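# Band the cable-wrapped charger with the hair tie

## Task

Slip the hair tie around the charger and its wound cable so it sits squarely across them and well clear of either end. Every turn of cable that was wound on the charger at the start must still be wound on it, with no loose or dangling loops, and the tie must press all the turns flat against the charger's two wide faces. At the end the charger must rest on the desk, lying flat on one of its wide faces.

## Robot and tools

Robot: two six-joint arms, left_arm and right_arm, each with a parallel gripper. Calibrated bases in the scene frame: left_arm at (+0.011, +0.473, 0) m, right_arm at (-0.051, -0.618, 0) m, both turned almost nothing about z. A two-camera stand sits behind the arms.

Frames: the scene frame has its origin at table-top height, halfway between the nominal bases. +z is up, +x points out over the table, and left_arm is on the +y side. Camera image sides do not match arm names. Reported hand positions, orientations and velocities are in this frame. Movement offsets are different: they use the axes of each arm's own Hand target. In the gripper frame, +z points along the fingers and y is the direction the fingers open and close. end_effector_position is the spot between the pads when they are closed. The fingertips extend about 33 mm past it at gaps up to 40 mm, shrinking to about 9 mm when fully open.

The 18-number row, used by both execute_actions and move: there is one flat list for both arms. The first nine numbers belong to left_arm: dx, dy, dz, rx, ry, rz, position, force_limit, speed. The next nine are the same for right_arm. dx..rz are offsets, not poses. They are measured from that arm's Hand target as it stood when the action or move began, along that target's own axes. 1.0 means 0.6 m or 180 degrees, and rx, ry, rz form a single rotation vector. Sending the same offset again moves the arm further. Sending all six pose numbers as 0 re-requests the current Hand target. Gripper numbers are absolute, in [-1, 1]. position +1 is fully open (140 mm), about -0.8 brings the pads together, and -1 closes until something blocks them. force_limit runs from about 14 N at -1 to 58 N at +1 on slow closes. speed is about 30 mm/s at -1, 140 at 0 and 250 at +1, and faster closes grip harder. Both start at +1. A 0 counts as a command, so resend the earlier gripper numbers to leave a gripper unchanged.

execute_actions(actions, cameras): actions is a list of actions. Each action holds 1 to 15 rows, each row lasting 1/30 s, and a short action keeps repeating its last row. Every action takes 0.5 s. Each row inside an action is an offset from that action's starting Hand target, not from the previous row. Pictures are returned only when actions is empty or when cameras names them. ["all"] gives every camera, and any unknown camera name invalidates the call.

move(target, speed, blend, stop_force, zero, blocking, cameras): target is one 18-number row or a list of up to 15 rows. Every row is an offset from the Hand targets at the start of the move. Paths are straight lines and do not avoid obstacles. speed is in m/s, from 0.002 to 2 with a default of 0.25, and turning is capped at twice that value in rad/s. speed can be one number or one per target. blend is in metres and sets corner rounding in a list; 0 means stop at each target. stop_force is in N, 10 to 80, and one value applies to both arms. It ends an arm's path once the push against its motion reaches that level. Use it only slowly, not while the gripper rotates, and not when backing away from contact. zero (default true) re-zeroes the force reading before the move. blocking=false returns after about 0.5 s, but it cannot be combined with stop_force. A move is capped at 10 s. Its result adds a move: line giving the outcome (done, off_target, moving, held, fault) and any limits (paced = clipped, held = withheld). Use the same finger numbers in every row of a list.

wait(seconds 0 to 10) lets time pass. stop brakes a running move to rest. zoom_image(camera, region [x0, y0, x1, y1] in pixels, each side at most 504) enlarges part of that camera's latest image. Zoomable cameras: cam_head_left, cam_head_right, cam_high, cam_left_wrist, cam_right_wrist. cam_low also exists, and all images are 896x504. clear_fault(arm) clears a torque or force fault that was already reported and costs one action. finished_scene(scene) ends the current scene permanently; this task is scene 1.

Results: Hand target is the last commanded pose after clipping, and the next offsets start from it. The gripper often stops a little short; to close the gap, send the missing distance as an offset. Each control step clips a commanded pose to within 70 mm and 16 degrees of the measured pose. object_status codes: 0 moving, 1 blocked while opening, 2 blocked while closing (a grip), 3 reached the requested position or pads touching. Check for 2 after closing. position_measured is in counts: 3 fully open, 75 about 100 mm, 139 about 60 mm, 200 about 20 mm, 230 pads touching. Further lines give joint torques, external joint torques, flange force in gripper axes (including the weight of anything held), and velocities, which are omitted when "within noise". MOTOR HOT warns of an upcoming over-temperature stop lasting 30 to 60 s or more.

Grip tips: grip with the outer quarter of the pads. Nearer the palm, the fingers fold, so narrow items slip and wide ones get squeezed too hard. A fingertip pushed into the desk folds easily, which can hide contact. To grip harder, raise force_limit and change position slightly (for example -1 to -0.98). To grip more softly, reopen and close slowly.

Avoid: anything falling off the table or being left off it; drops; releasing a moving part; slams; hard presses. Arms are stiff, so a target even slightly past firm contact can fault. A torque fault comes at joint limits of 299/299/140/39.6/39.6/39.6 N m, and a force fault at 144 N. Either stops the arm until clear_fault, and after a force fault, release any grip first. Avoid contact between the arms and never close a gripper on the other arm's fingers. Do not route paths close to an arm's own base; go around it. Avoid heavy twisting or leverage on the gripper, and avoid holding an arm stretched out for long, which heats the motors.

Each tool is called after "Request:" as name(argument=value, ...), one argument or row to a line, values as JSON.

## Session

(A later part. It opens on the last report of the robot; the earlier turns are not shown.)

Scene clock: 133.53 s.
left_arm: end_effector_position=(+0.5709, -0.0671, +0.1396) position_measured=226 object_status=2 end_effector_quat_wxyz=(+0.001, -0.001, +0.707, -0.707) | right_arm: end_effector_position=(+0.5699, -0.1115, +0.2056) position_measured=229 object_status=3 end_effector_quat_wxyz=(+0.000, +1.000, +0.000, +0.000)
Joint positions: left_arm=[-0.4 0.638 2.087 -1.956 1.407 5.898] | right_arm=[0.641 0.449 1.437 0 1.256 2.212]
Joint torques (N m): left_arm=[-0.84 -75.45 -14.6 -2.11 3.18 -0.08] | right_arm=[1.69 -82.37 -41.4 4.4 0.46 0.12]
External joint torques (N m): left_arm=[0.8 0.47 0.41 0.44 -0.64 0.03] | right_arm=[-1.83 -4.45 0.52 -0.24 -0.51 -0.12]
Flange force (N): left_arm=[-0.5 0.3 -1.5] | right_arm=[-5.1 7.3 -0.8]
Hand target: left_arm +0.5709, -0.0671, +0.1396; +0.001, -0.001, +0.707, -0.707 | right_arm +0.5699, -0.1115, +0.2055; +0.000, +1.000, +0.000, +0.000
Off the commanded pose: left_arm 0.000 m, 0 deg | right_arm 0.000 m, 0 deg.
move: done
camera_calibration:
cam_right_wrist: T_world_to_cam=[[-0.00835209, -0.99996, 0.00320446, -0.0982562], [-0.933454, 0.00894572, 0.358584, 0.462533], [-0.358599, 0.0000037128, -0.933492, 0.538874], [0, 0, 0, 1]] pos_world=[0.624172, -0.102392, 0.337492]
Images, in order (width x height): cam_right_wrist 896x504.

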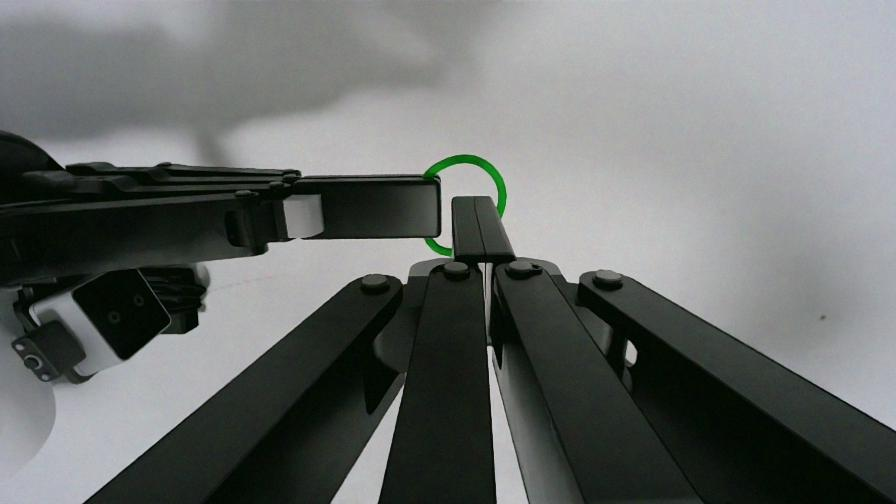

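Request:
move(
  target=[
    [0,0,0,0,0,0,-1,-0.2,-1,0,0.0005,0.0775,0,0,0,-0.8,-0.4,-1],
  ],
  speed=0.06,
  cameras=["cam_right_wrist","cam_left_wrist","cam_low"],
)

Request:
zoom_image(
  camera="cam_right_wrist",
  region=[340, 110, 560, 280],
)

Request:
zoom_image(
  camera="cam_left_wrist",
  region=[380, 110, 600, 300],
)

Request:
zoom_image(
  camera="cam_low",
  region=[290, 110, 450, 230],
)

Scene clock: 134.97 s.
left_arm: end_effector_position=(+0.5709, -0.0671, +0.1396) position_measured=226 object_status=2 end_effector_quat_wxyz=(+0.001, -0.001, +0.707, -0.707) | right_arm: end_effector_position=(+0.5699, -0.1118, +0.1591) position_measured=229 object_status=3 end_effector_quat_wxyz=(+0.000, +1.000, +0.000, +0.000)
Joint positions: left_arm=[-0.4 0.638 2.087 -1.956 1.407 5.898] | right_arm=[0.64 0.474 1.486 0 1.181 2.212]
Joint torques (N m): left_arm=[-0.95 -75.89 -14.14 -2.13 3.05 -0.11] | right_arm=[1.78 -83.34 -39.61 4.26 0.15 0.08]
External joint torques (N m): left_arm=[0.93 0.64 -0.13 0.46 -0.51 0.06] | right_arm=[-1.77 -4.61 -0.03 -0.22 -0.19 -0.08]
Flange force (N): left_arm=[-1.7 0.8 -1.4] | right_arm=[-4.0 6.3 -2.6]
Hand target: left_arm +0.5709, -0.0671, +0.1396; +0.001, -0.001, +0.707, -0.707 | right_arm +0.5699, -0.1118, +0.1590; +0.000, +1.000, +0.000, +0.000
Off the commanded pose: left_arm 0.000 m, 0 deg | right_arm 0.000 m, 0 deg.
move: done
camera_calibration:
cam_left_wrist: T_world_to_cam=[[-0.00169172, -0.00328042, -0.999993, 0.151081], [0.934157, 0.356851, -0.00275097, -0.504172], [0.356857, -0.934156, 0.00246074, -0.127941], [0, 0, 0, 1]] pos_world=[0.516888, 0.0608933, 0.150008]
cam_right_wrist: T_world_to_cam=[[-0.00835209, -0.99996, 0.00320446, -0.0984072], [-0.933454, 0.00894572, 0.358584, 0.479209], [-0.358599, 0.0000037128, -0.933492, 0.495466], [0, 0, 0, 1]] pos_world=[0.624172, -0.102692, 0.290992]
Images, in order (width x height): cam_low 896x504, cam_left_wrist 896x504, cam_right_wrist 896x504.

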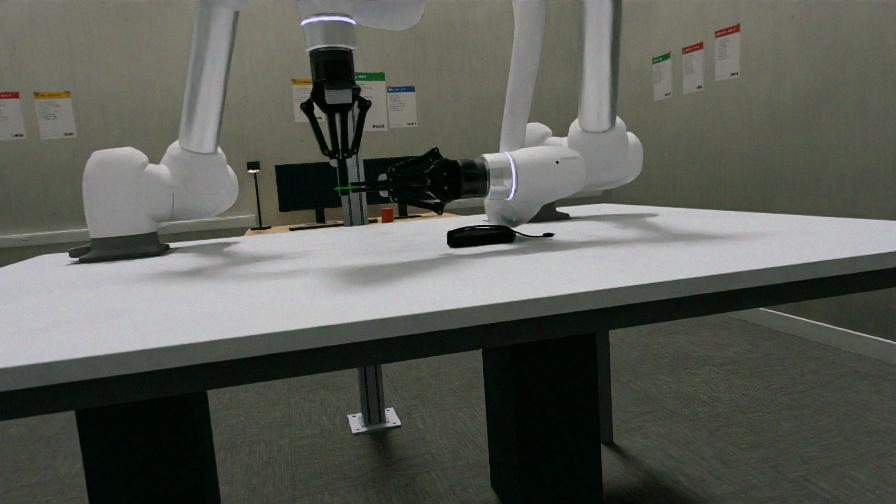

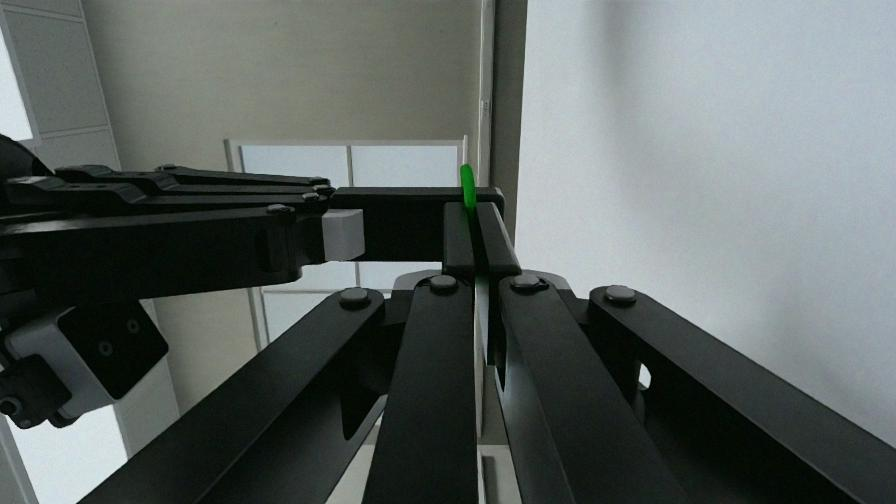

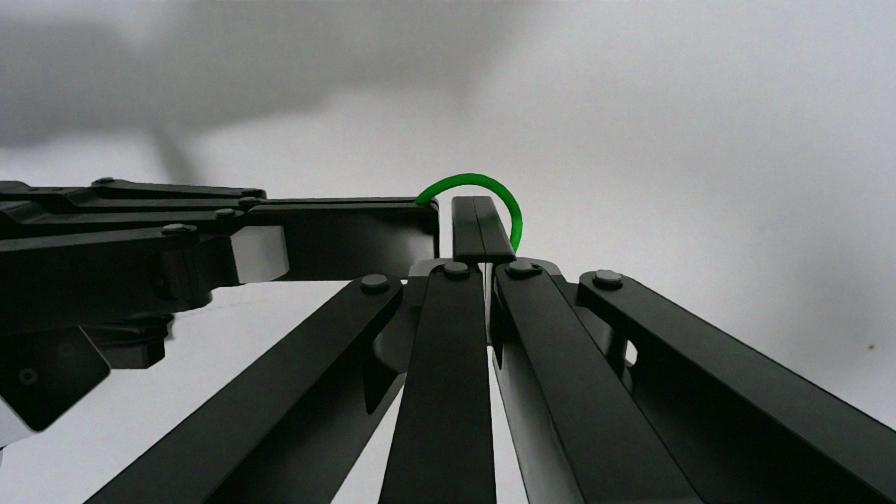

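Scaled by 2.291 from the camera's 896x504 image, which has a finer 1280x720 frame.

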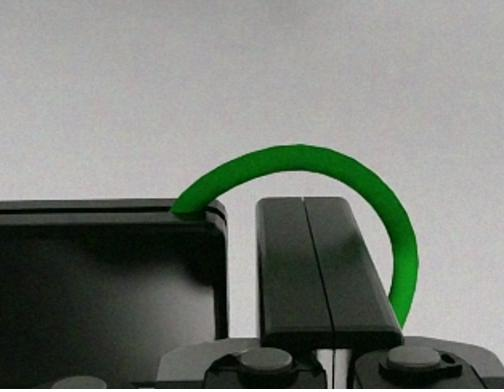

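Scaled by 2.291 from the camera's 896x504 image, which has a finer 1280x720 frame.

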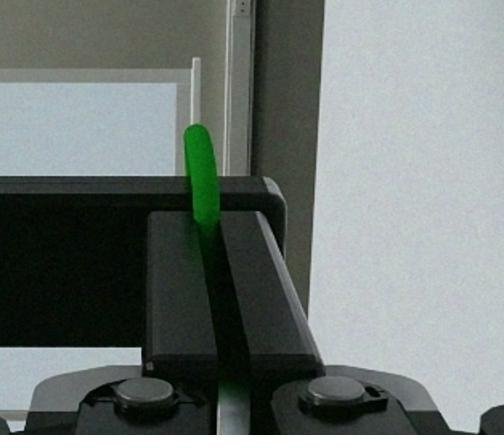

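Scaled by 3.150 from the camera's 896x504 image, which has a finer 1280x720 frame.

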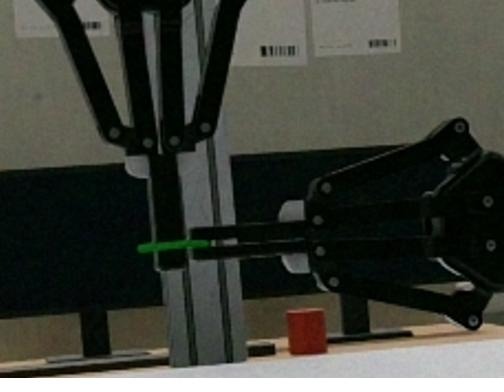

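Request:
move(
  target=[
    [0,0,0,0,0,0,-1,-0.2,-1,0,0.0125,0,0,0,0,-0.8,-0.4,-1],
    [0,0,0,0,0,0,-1,-0.2,-1,0,0.0125,0,0,0,0,-0.569,-0.4,-1],
  ],
  speed=0.04,
  cameras=["cam_right_wrist","cam_left_wrist","cam_low"],
)

Request:
zoom_image(
  camera="cam_right_wrist",
  region=[340, 110, 560, 280],
)

Request:
zoom_image(
  camera="cam_low",
  region=[290, 110, 450, 230],
)

Scene clock: 137.37 s.
left_arm: end_effector_position=(+0.5709, -0.0671, +0.1396) position_measured=226 object_status=2 end_effector_quat_wxyz=(+0.001, -0.001, +0.707, -0.707) | right_arm: end_effector_position=(+0.5699, -0.1193, +0.1590) position_measured=201 object_status=0 end_effector_quat_wxyz=(+0.000, +1.000, +0.000, +0.000)
Joint positions: left_arm=[-0.4 0.638 2.087 -1.956 1.407 5.898] | right_arm=[0.633 0.467 1.497 0 1.177 2.204]
Joint torques (N m): left_arm=[2.01 -75.14 -13.28 -2.21 3.12 -0.17] | right_arm=[-0.72 -83 -38.42 3.05 1.28 0.07]
External joint torques (N m): left_arm=[-2.03 -0.46 -1.08 0.53 -0.56 0.13] | right_arm=[0.75 -4.47 -1.3 1 -1.33 -0.07]
Flange force (N): left_arm=[-0.7 -1.0 3.4] | right_arm=[-4.2 2.3 -1.9]
Hand target: left_arm +0.5709, -0.0671, +0.1396; +0.001, -0.001, +0.707, -0.707 | right_arm +0.5699, -0.1193, +0.1590; +0.000, +1.000, +0.000, +0.000
Off the commanded pose: left_arm 0.000 m, 0 deg | right_arm 0.000 m, 0 deg.
move: done
camera_calibration:
cam_left_wrist: T_world_to_cam=[[-0.00169172, -0.00328042, -0.999993, 0.151081], [0.934157, 0.356851, -0.00275097, -0.504172], [0.356857, -0.934156, 0.00246074, -0.127941], [0, 0, 0, 1]] pos_world=[0.516888, 0.0608933, 0.150008]
cam_right_wrist: T_world_to_cam=[[-0.00835209, -0.99996, 0.00320446, -0.105907], [-0.933454, 0.00894572, 0.358584, 0.479312], [-0.358599, 0.0000037128, -0.933492, 0.495373], [0, 0, 0, 1]] pos_world=[0.624172, -0.110192, 0.290892]
Images, in order (width x height): cam_low 896x504, cam_left_wrist 896x504, cam_right_wrist 896x504.

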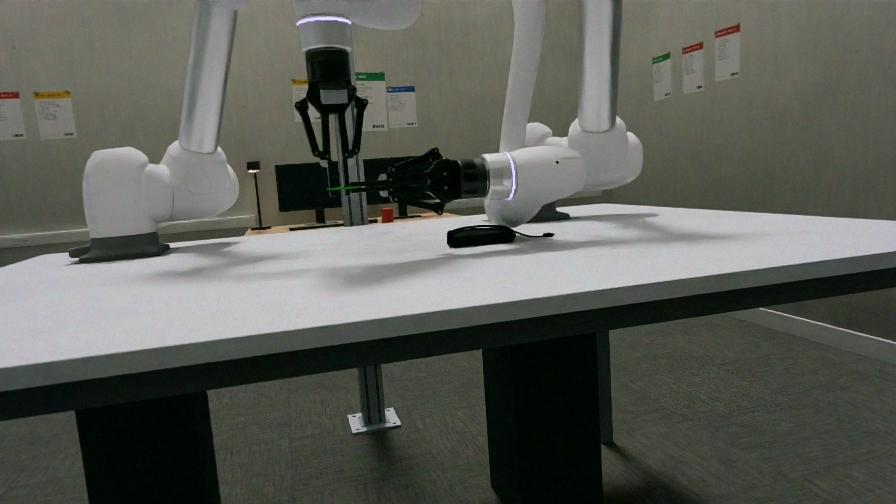

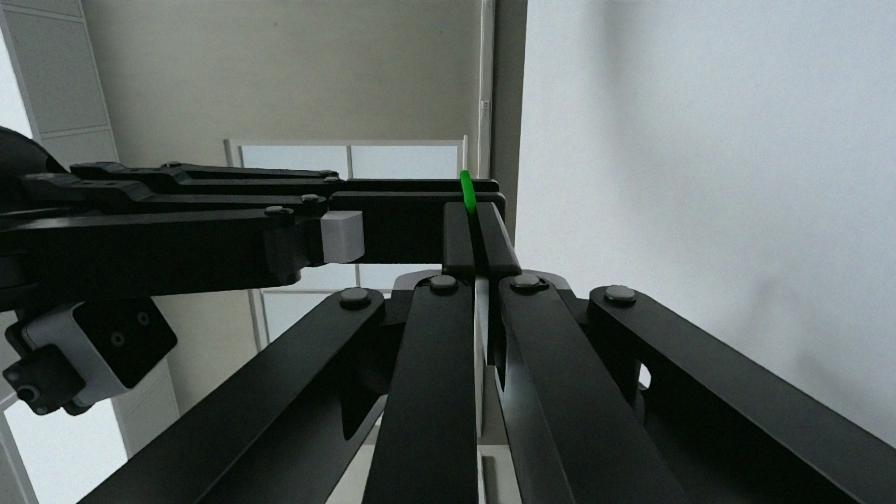

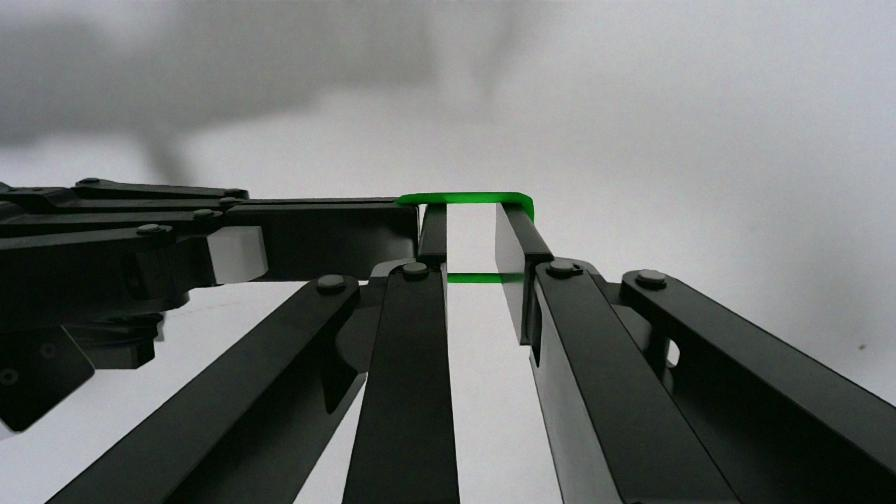

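Scaled by 2.291 from the camera's 896x504 image, which has a finer 1280x720 frame.

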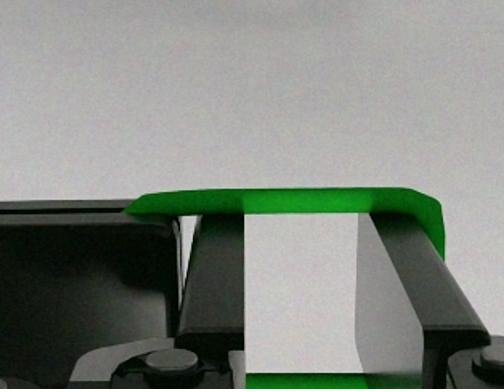

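Scaled by 3.150 from the camera's 896x504 image, which has a finer 1280x720 frame.

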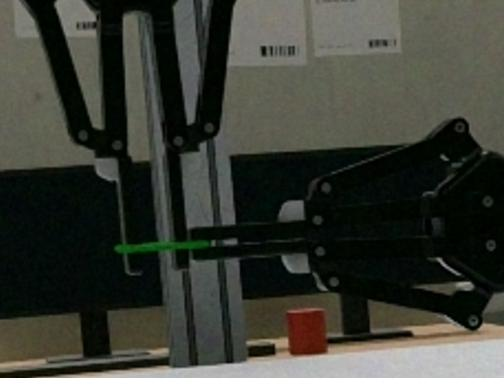

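Request:
move(
  target=[
    [0,0,0,0,0,0,-0.62,-0.2,-1,0,0,0,0,0,0,-0.569,-0.4,-1],
  ],
  cameras=["cam_right_wrist","cam_low","cam_left_wrist"],
)

Request:
zoom_image(
  camera="cam_right_wrist",
  region=[340, 110, 560, 280],
)

Request:
zoom_image(
  camera="cam_low",
  region=[290, 110, 450, 230],
)

Request:
zoom_image(
  camera="cam_left_wrist",
  region=[380, 110, 600, 300],
)

Scene clock: 138.63 s.
left_arm: end_effector_position=(+0.5709, -0.0671, +0.1396) position_measured=208 object_status=0 end_effector_quat_wxyz=(+0.001, -0.001, +0.707, -0.707) | right_arm: end_effector_position=(+0.5699, -0.1193, +0.1590) position_measured=201 object_status=3 end_effector_quat_wxyz=(+0.000, +1.000, +0.000, +0.000)
Joint positions: left_arm=[-0.4 0.638 2.087 -1.956 1.407 5.898] | right_arm=[0.633 0.467 1.497 0 1.177 2.204]
Joint torques (N m): left_arm=[-0.36 -75.17 -14.23 -2.02 3.12 -0.15] | right_arm=[1.9 -83.47 -40.01 4.2 0.32 0.06]
External joint torques (N m): left_arm=[0.38 -0.53 -0.06 0.34 -0.56 0.1] | right_arm=[-2.02 -3.67 0.41 -0.16 -0.36 -0.06]
Flange force (N): left_arm=[-0.3 -1.2 -0.7] | right_arm=[-3.7 6.3 -1.3]
Hand target: left_arm +0.5709, -0.0671, +0.1396; +0.001, -0.001, +0.707, -0.707 | right_arm +0.5699, -0.1193, +0.1590; +0.000, +1.000, +0.000, +0.000
Off the commanded pose: left_arm 0.000 m, 0 deg | right_arm 0.000 m, 0 deg.
move: done
camera_calibration:
cam_left_wrist: T_world_to_cam=[[-0.00169172, -0.00328042, -0.999993, 0.151081], [0.934157, 0.356851, -0.00275097, -0.504172], [0.356857, -0.934156, 0.00246074, -0.127941], [0, 0, 0, 1]] pos_world=[0.516888, 0.0608933, 0.150008]
cam_right_wrist: T_world_to_cam=[[-0.00835209, -0.99996, 0.00320446, -0.105907], [-0.933454, 0.00894572, 0.358584, 0.479312], [-0.358599, 0.0000037128, -0.933492, 0.495373], [0, 0, 0, 1]] pos_world=[0.624172, -0.110192, 0.290892]
Images, in order (width x height): cam_low 896x504, cam_left_wrist 896x504, cam_right_wrist 896x504.

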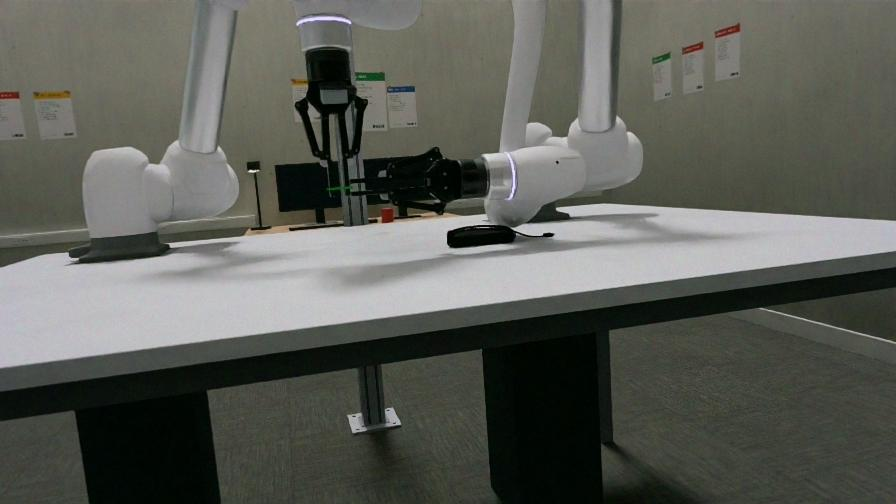

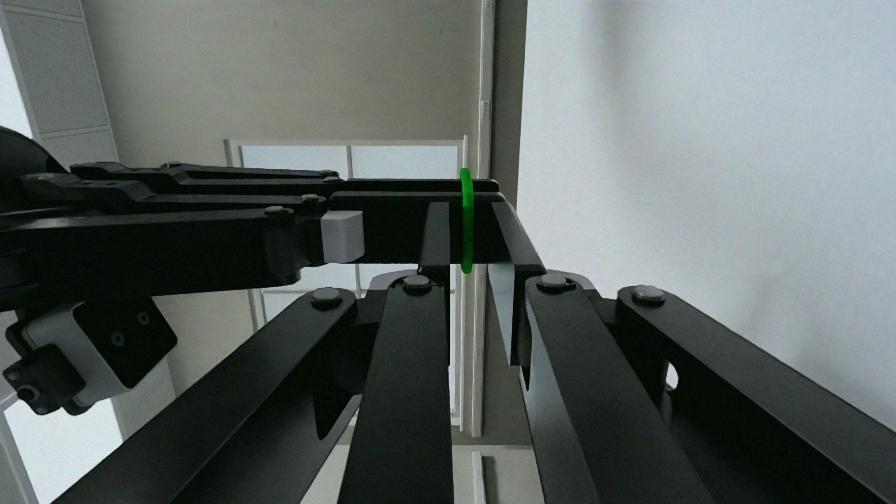

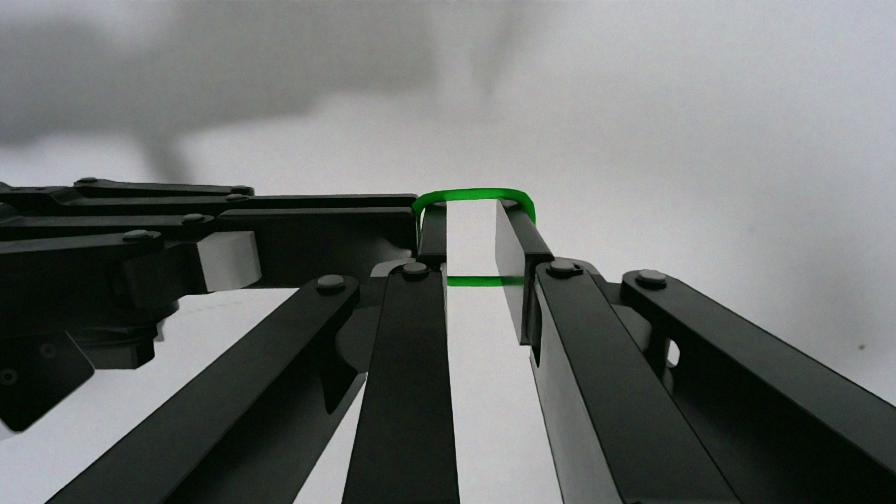

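Scaled by 2.291 from the camera's 896x504 image, which has a finer 1280x720 frame.

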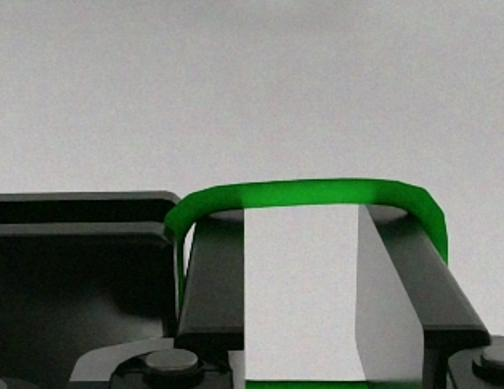

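Scaled by 3.150 from the camera's 896x504 image, which has a finer 1280x720 frame.

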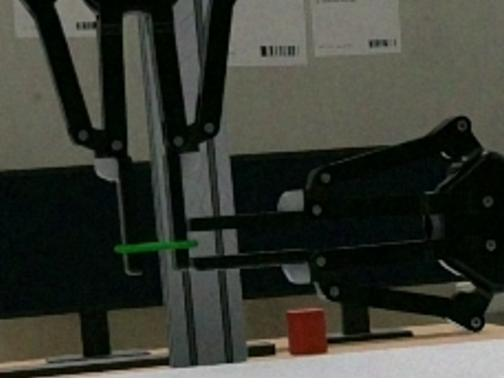

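Scaled by 2.291 from the camera's 896x504 image, which has a finer 1280x720 frame.

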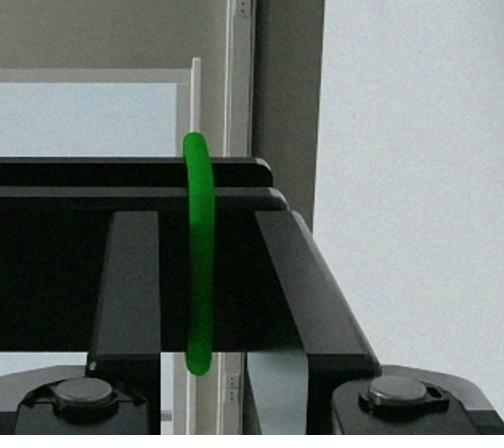

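Request:
move(
  target=[
    [0,0,-0.1333,0,0,0,-0.35,-0.2,-1,0,0,0,0,0,0,-0.569,-0.4,-1],
    [0.1532,0,-0.5618,-0.3849,0.3849,0.3849,-0.35,-0.2,-1,0.0167,0.135,-0.1517,0,0,0,-0.569,-0.4,-1],
  ],
  speed=[0.1,0.25],
  blend=[0.01,0],
  cameras=["cam_right_wrist","cam_low","cam_left_wrist","cam_head_left"],
)

Request:
zoom_image(
  camera="cam_right_wrist",
  region=[340, 110, 620, 360],
)

Request:
zoom_image(
  camera="cam_left_wrist",
  region=[300, 100, 700, 504],
)

Scene clock: 145.07 s.
left_arm: end_effector_position=(+0.4780, +0.2697, +0.1394) position_measured=173 object_status=3 end_effector_quat_wxyz=(+0.000, +0.706, +0.708, -0.001) | right_arm: end_effector_position=(+0.5799, -0.2003, +0.2500) position_measured=201 object_status=3 end_effector_quat_wxyz=(+0.000, +1.000, +0.000, +0.000)
Joint positions: left_arm=[-0.465 0.059 2.077 -0.001 1.006 5.803] | right_arm=[0.539 0.358 1.485 0 1.298 2.11]
Joint torques (N m): left_arm=[-0.75 -40.87 -36.03 3.4 0.54 -0.06] | right_arm=[1.81 -74.25 -41.77 4.38 0.28 0.08]
External joint torques (N m): left_arm=[0.77 -0.41 0.84 0.24 -0.52 0.06] | right_arm=[-2.04 -4.19 0.34 -0.16 -0.34 -0.08]
Flange force (N): left_arm=[2.3 -1.2 1.5] | right_arm=[-4.8 6.5 -0.8]
Hand target: left_arm +0.4780, +0.2697, +0.1394; +0.000, +0.706, +0.708, -0.001 | right_arm +0.5799, -0.2003, +0.2500; +0.000, +1.000, +0.000, +0.000
Off the commanded pose: left_arm 0.000 m, 0 deg | right_arm 0.000 m, 0 deg.
move: done
camera_calibration:
cam_left_wrist: T_world_to_cam=[[0.999987, 0.00397949, -0.00314464, -0.467931], [0.00483645, -0.934901, 0.354877, 0.205172], [-0.0015277, -0.354887, -0.934908, 0.365572], [0, 0, 0, 1]] pos_world=[0.467491, 0.323415, 0.267494]
cam_right_wrist: T_world_to_cam=[[-0.00835209, -0.99996, 0.00320446, -0.187112], [-0.933454, 0.00894572, 0.358584, 0.456647], [-0.358599, 0.0000037128, -0.933492, 0.583871], [0, 0, 0, 1]] pos_world=[0.634072, -0.191192, 0.381892]
Images, in order (width x height): cam_head_left 896x504, cam_low 896x504, cam_left_wrist 896x504, cam_right_wrist 896x504.

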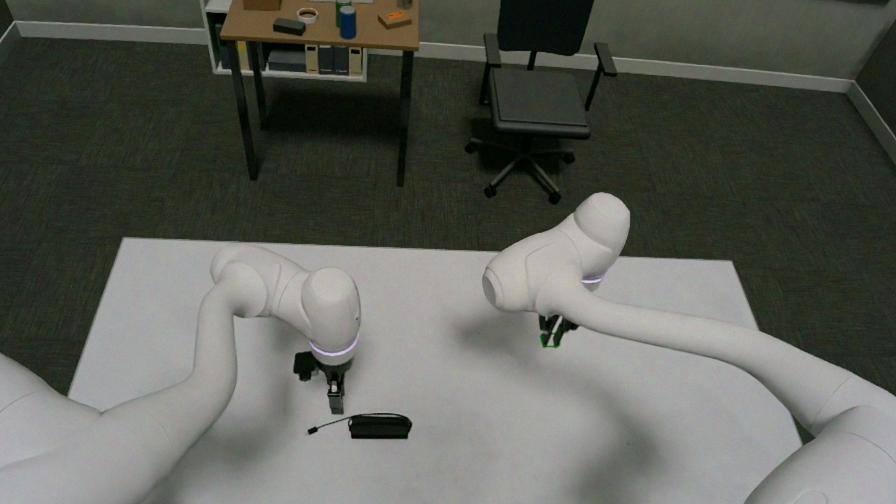

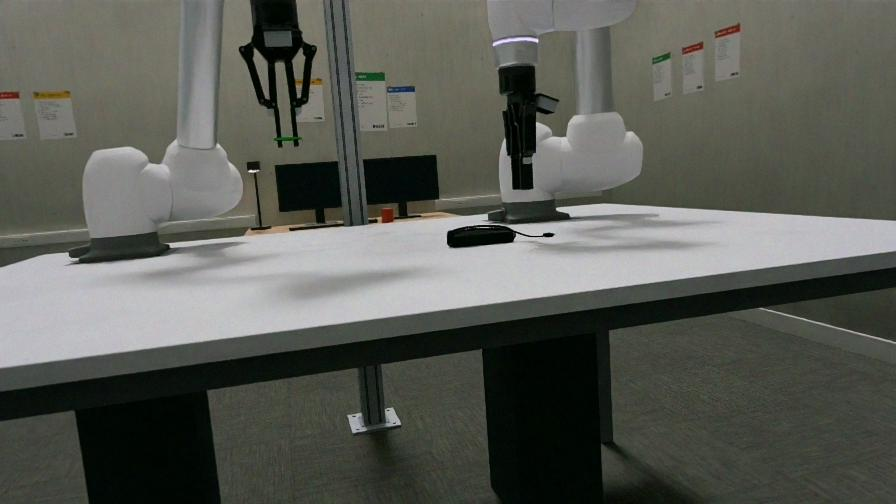

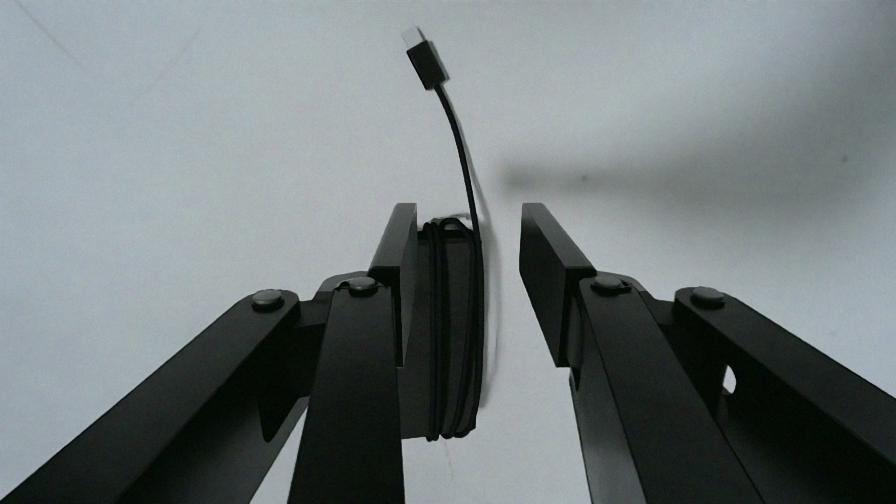

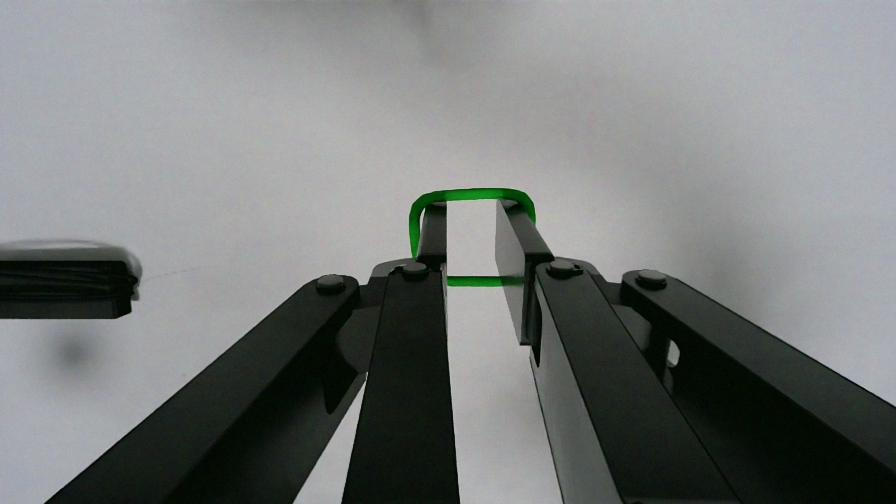

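Scaled by 1.800 from the camera's 896x504 image, which has a finer 1280x720 frame.

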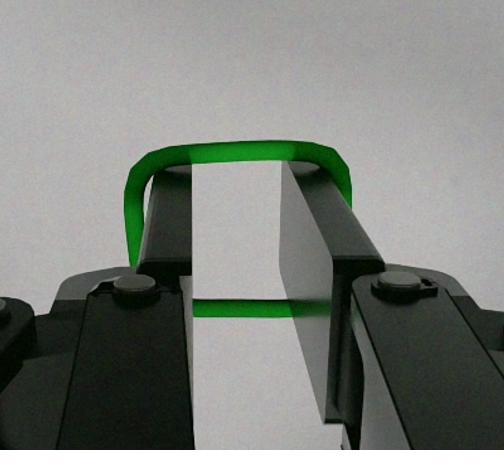

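Scaled by 1.248 from the camera's 896x504 image, which has a finer 1280x720 frame.

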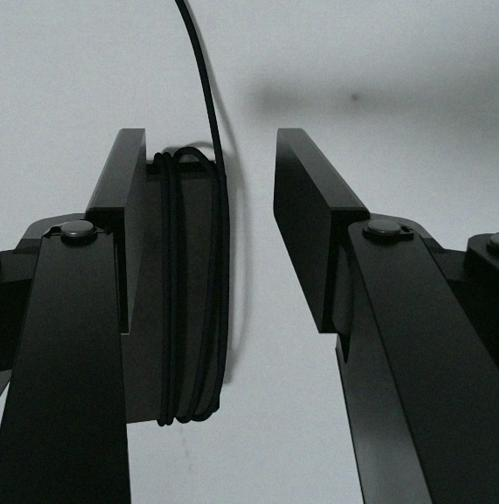

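Request:
move(
  target=[
    [0,0,0,0,0,0,-0.35,-0.2,-1,0,0,0,0,0,0,-0.25,-0.4,-1],
  ],
  cameras=["cam_right_wrist","cam_low"],
)

Request:
zoom_image(
  camera="cam_right_wrist",
  region=[340, 110, 620, 360],
)

Request:
zoom_image(
  camera="cam_low",
  region=[200, 40, 380, 180],
)

Scene clock: 146.40 s.
left_arm: end_effector_position=(+0.4780, +0.2697, +0.1394) position_measured=173 object_status=3 end_effector_quat_wxyz=(+0.000, +0.706, +0.708, -0.001) | right_arm: end_effector_position=(+0.5799, -0.2003, +0.2500) position_measured=160 object_status=0 end_effector_quat_wxyz=(+0.000, +1.000, +0.000, +0.000)
Joint positions: left_arm=[-0.465 0.059 2.077 -0.001 1.006 5.803] | right_arm=[0.539 0.358 1.485 0 1.298 2.11]
Joint torques (N m): left_arm=[-0.27 -40.59 -36.17 3.58 0.45 -0.07] | right_arm=[1.3 -74.26 -41.77 4.44 0.26 0.06]
External joint torques (N m): left_arm=[0.23 -0.33 1.01 0.07 -0.44 0.07] | right_arm=[-1.51 -3.97 0.56 -0.25 -0.3 -0.06]
Flange force (N): left_arm=[1.4 -1.8 1.6] | right_arm=[-5.3 6.0 -0.5]
Hand target: left_arm +0.4780, +0.2697, +0.1394; +0.000, +0.706, +0.708, -0.001 | right_arm +0.5799, -0.2003, +0.2500; +0.000, +1.000, +0.000, +0.000
Off the commanded pose: left_arm 0.000 m, 0 deg | right_arm 0.000 m, 0 deg.
move: done
camera_calibration:
cam_right_wrist: T_world_to_cam=[[-0.00835209, -0.99996, 0.00320446, -0.187112], [-0.933454, 0.00894572, 0.358584, 0.456647], [-0.358599, 0.0000037128, -0.933492, 0.583871], [0, 0, 0, 1]] pos_world=[0.634072, -0.191192, 0.381892]
Images, in order (width x height): cam_low 896x504, cam_right_wrist 896x504.

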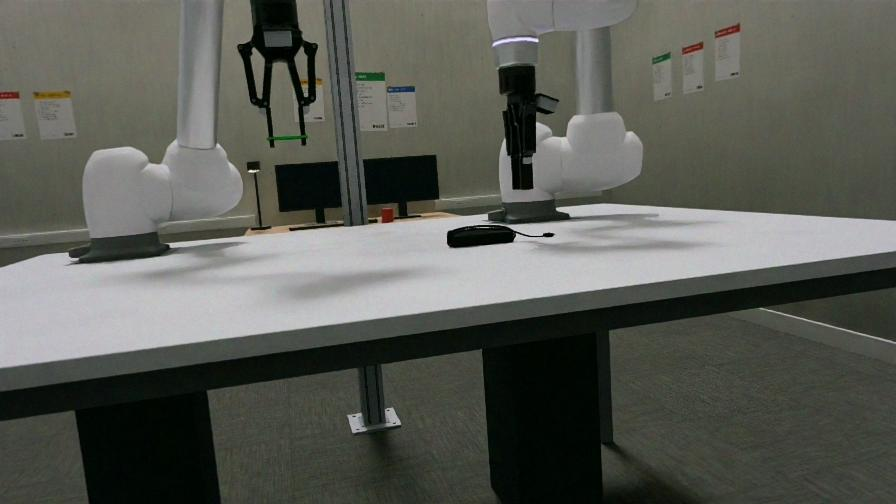

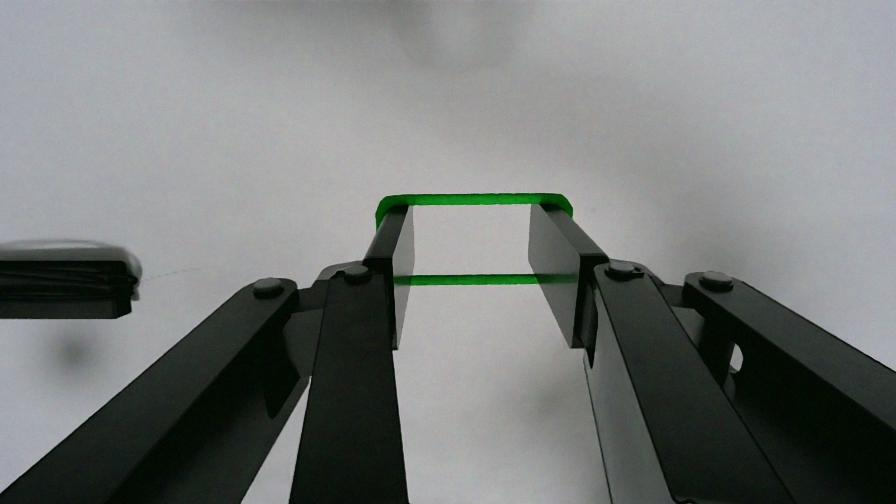

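Scaled by 1.800 from the camera's 896x504 image, which has a finer 1280x720 frame.

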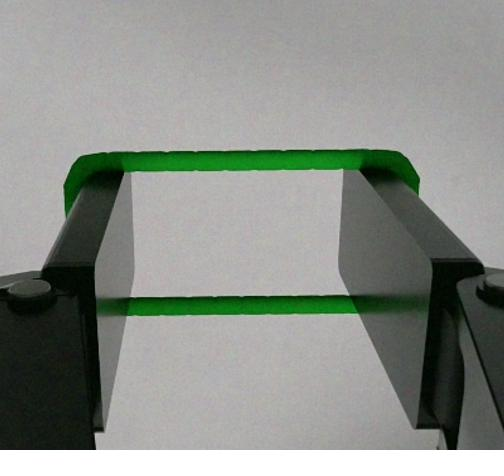

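Scaled by 2.800 from the camera's 896x504 image, which has a finer 1280x720 frame.

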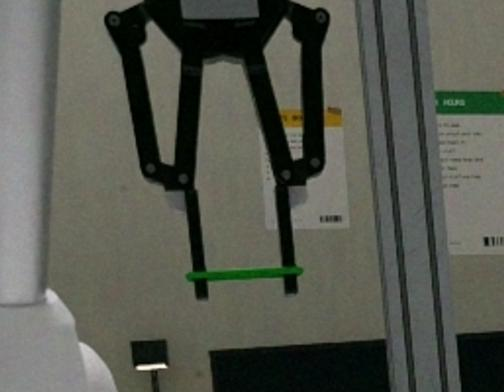

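Request:
move(
  target=[
    [0.0038,0.0017,0.1333,0,0,0,-0.57,-0.2,-1,0,0,0,0,0,0,-0.25,-0.4,-1],
    [0.0038,0.0017,0.1765,0,0,0,-0.57,-0.2,-1,0,0,0,0,0,0,-0.25,-0.4,-1],
  ],
  speed=[0.1,0.04],
  cameras=["cam_left_wrist"],
)

Request:
zoom_image(
  camera="cam_left_wrist",
  region=[340, 100, 600, 400],
)

Scene clock: 149.60 s.
left_arm: end_effector_position=(+0.4789, +0.2719, +0.0336) position_measured=201 object_status=3 end_effector_quat_wxyz=(+0.000, +0.706, +0.708, -0.001) | right_arm: end_effector_position=(+0.5799, -0.2003, +0.2500) position_measured=160 object_status=3 end_effector_quat_wxyz=(+0.000, +1.000, +0.000, +0.000)
Joint positions: left_arm=[-0.46 0.185 2.173 -0.001 0.784 5.808] | right_arm=[0.539 0.358 1.485 0 1.298 2.11]
Joint torques (N m): left_arm=[-0.72 -48.06 -29.82 2.97 0.56 -0.05] | right_arm=[1.78 -74.8 -41.61 4.43 0.25 0.06]
External joint torques (N m): left_arm=[0.8 -0.58 0.29 0.09 -0.55 0.05] | right_arm=[-1.66 -3.61 0.35 -0.22 -0.3 -0.06]
Flange force (N): left_arm=[2.1 -0.6 0.6] | right_arm=[-4.3 5.6 -0.6]
Hand target: left_arm +0.4789, +0.2719, +0.0335; +0.000, +0.706, +0.708, -0.001 | right_arm +0.5799, -0.2003, +0.2500; +0.000, +1.000, +0.000, +0.000
Off the commanded pose: left_arm 0.000 m, 0 deg | right_arm 0.000 m, 0 deg.
move: done
camera_calibration:
cam_left_wrist: T_world_to_cam=[[0.999987, 0.00397949, -0.00314464, -0.469173], [0.00483645, -0.934901, 0.354877, 0.244771], [-0.0015277, -0.354887, -0.934908, 0.267441], [0, 0, 0, 1]] pos_world=[0.468391, 0.325615, 0.161694]
Images, in order (width x height): cam_left_wrist 896x504.

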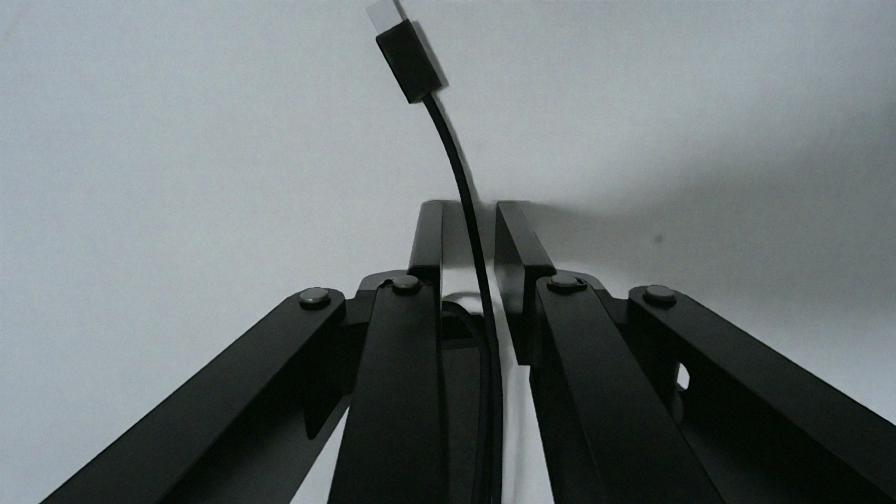

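Scaled by 1.680 from the camera's 896x504 image, which has a finer 1280x720 frame.

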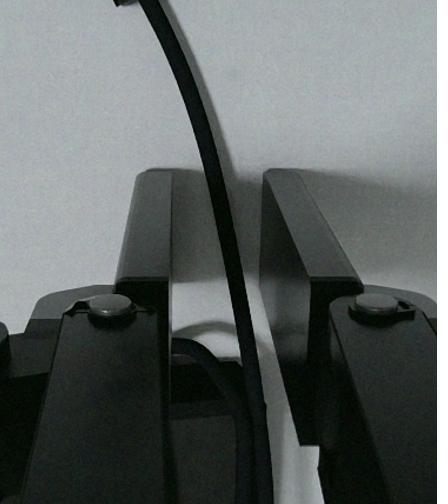

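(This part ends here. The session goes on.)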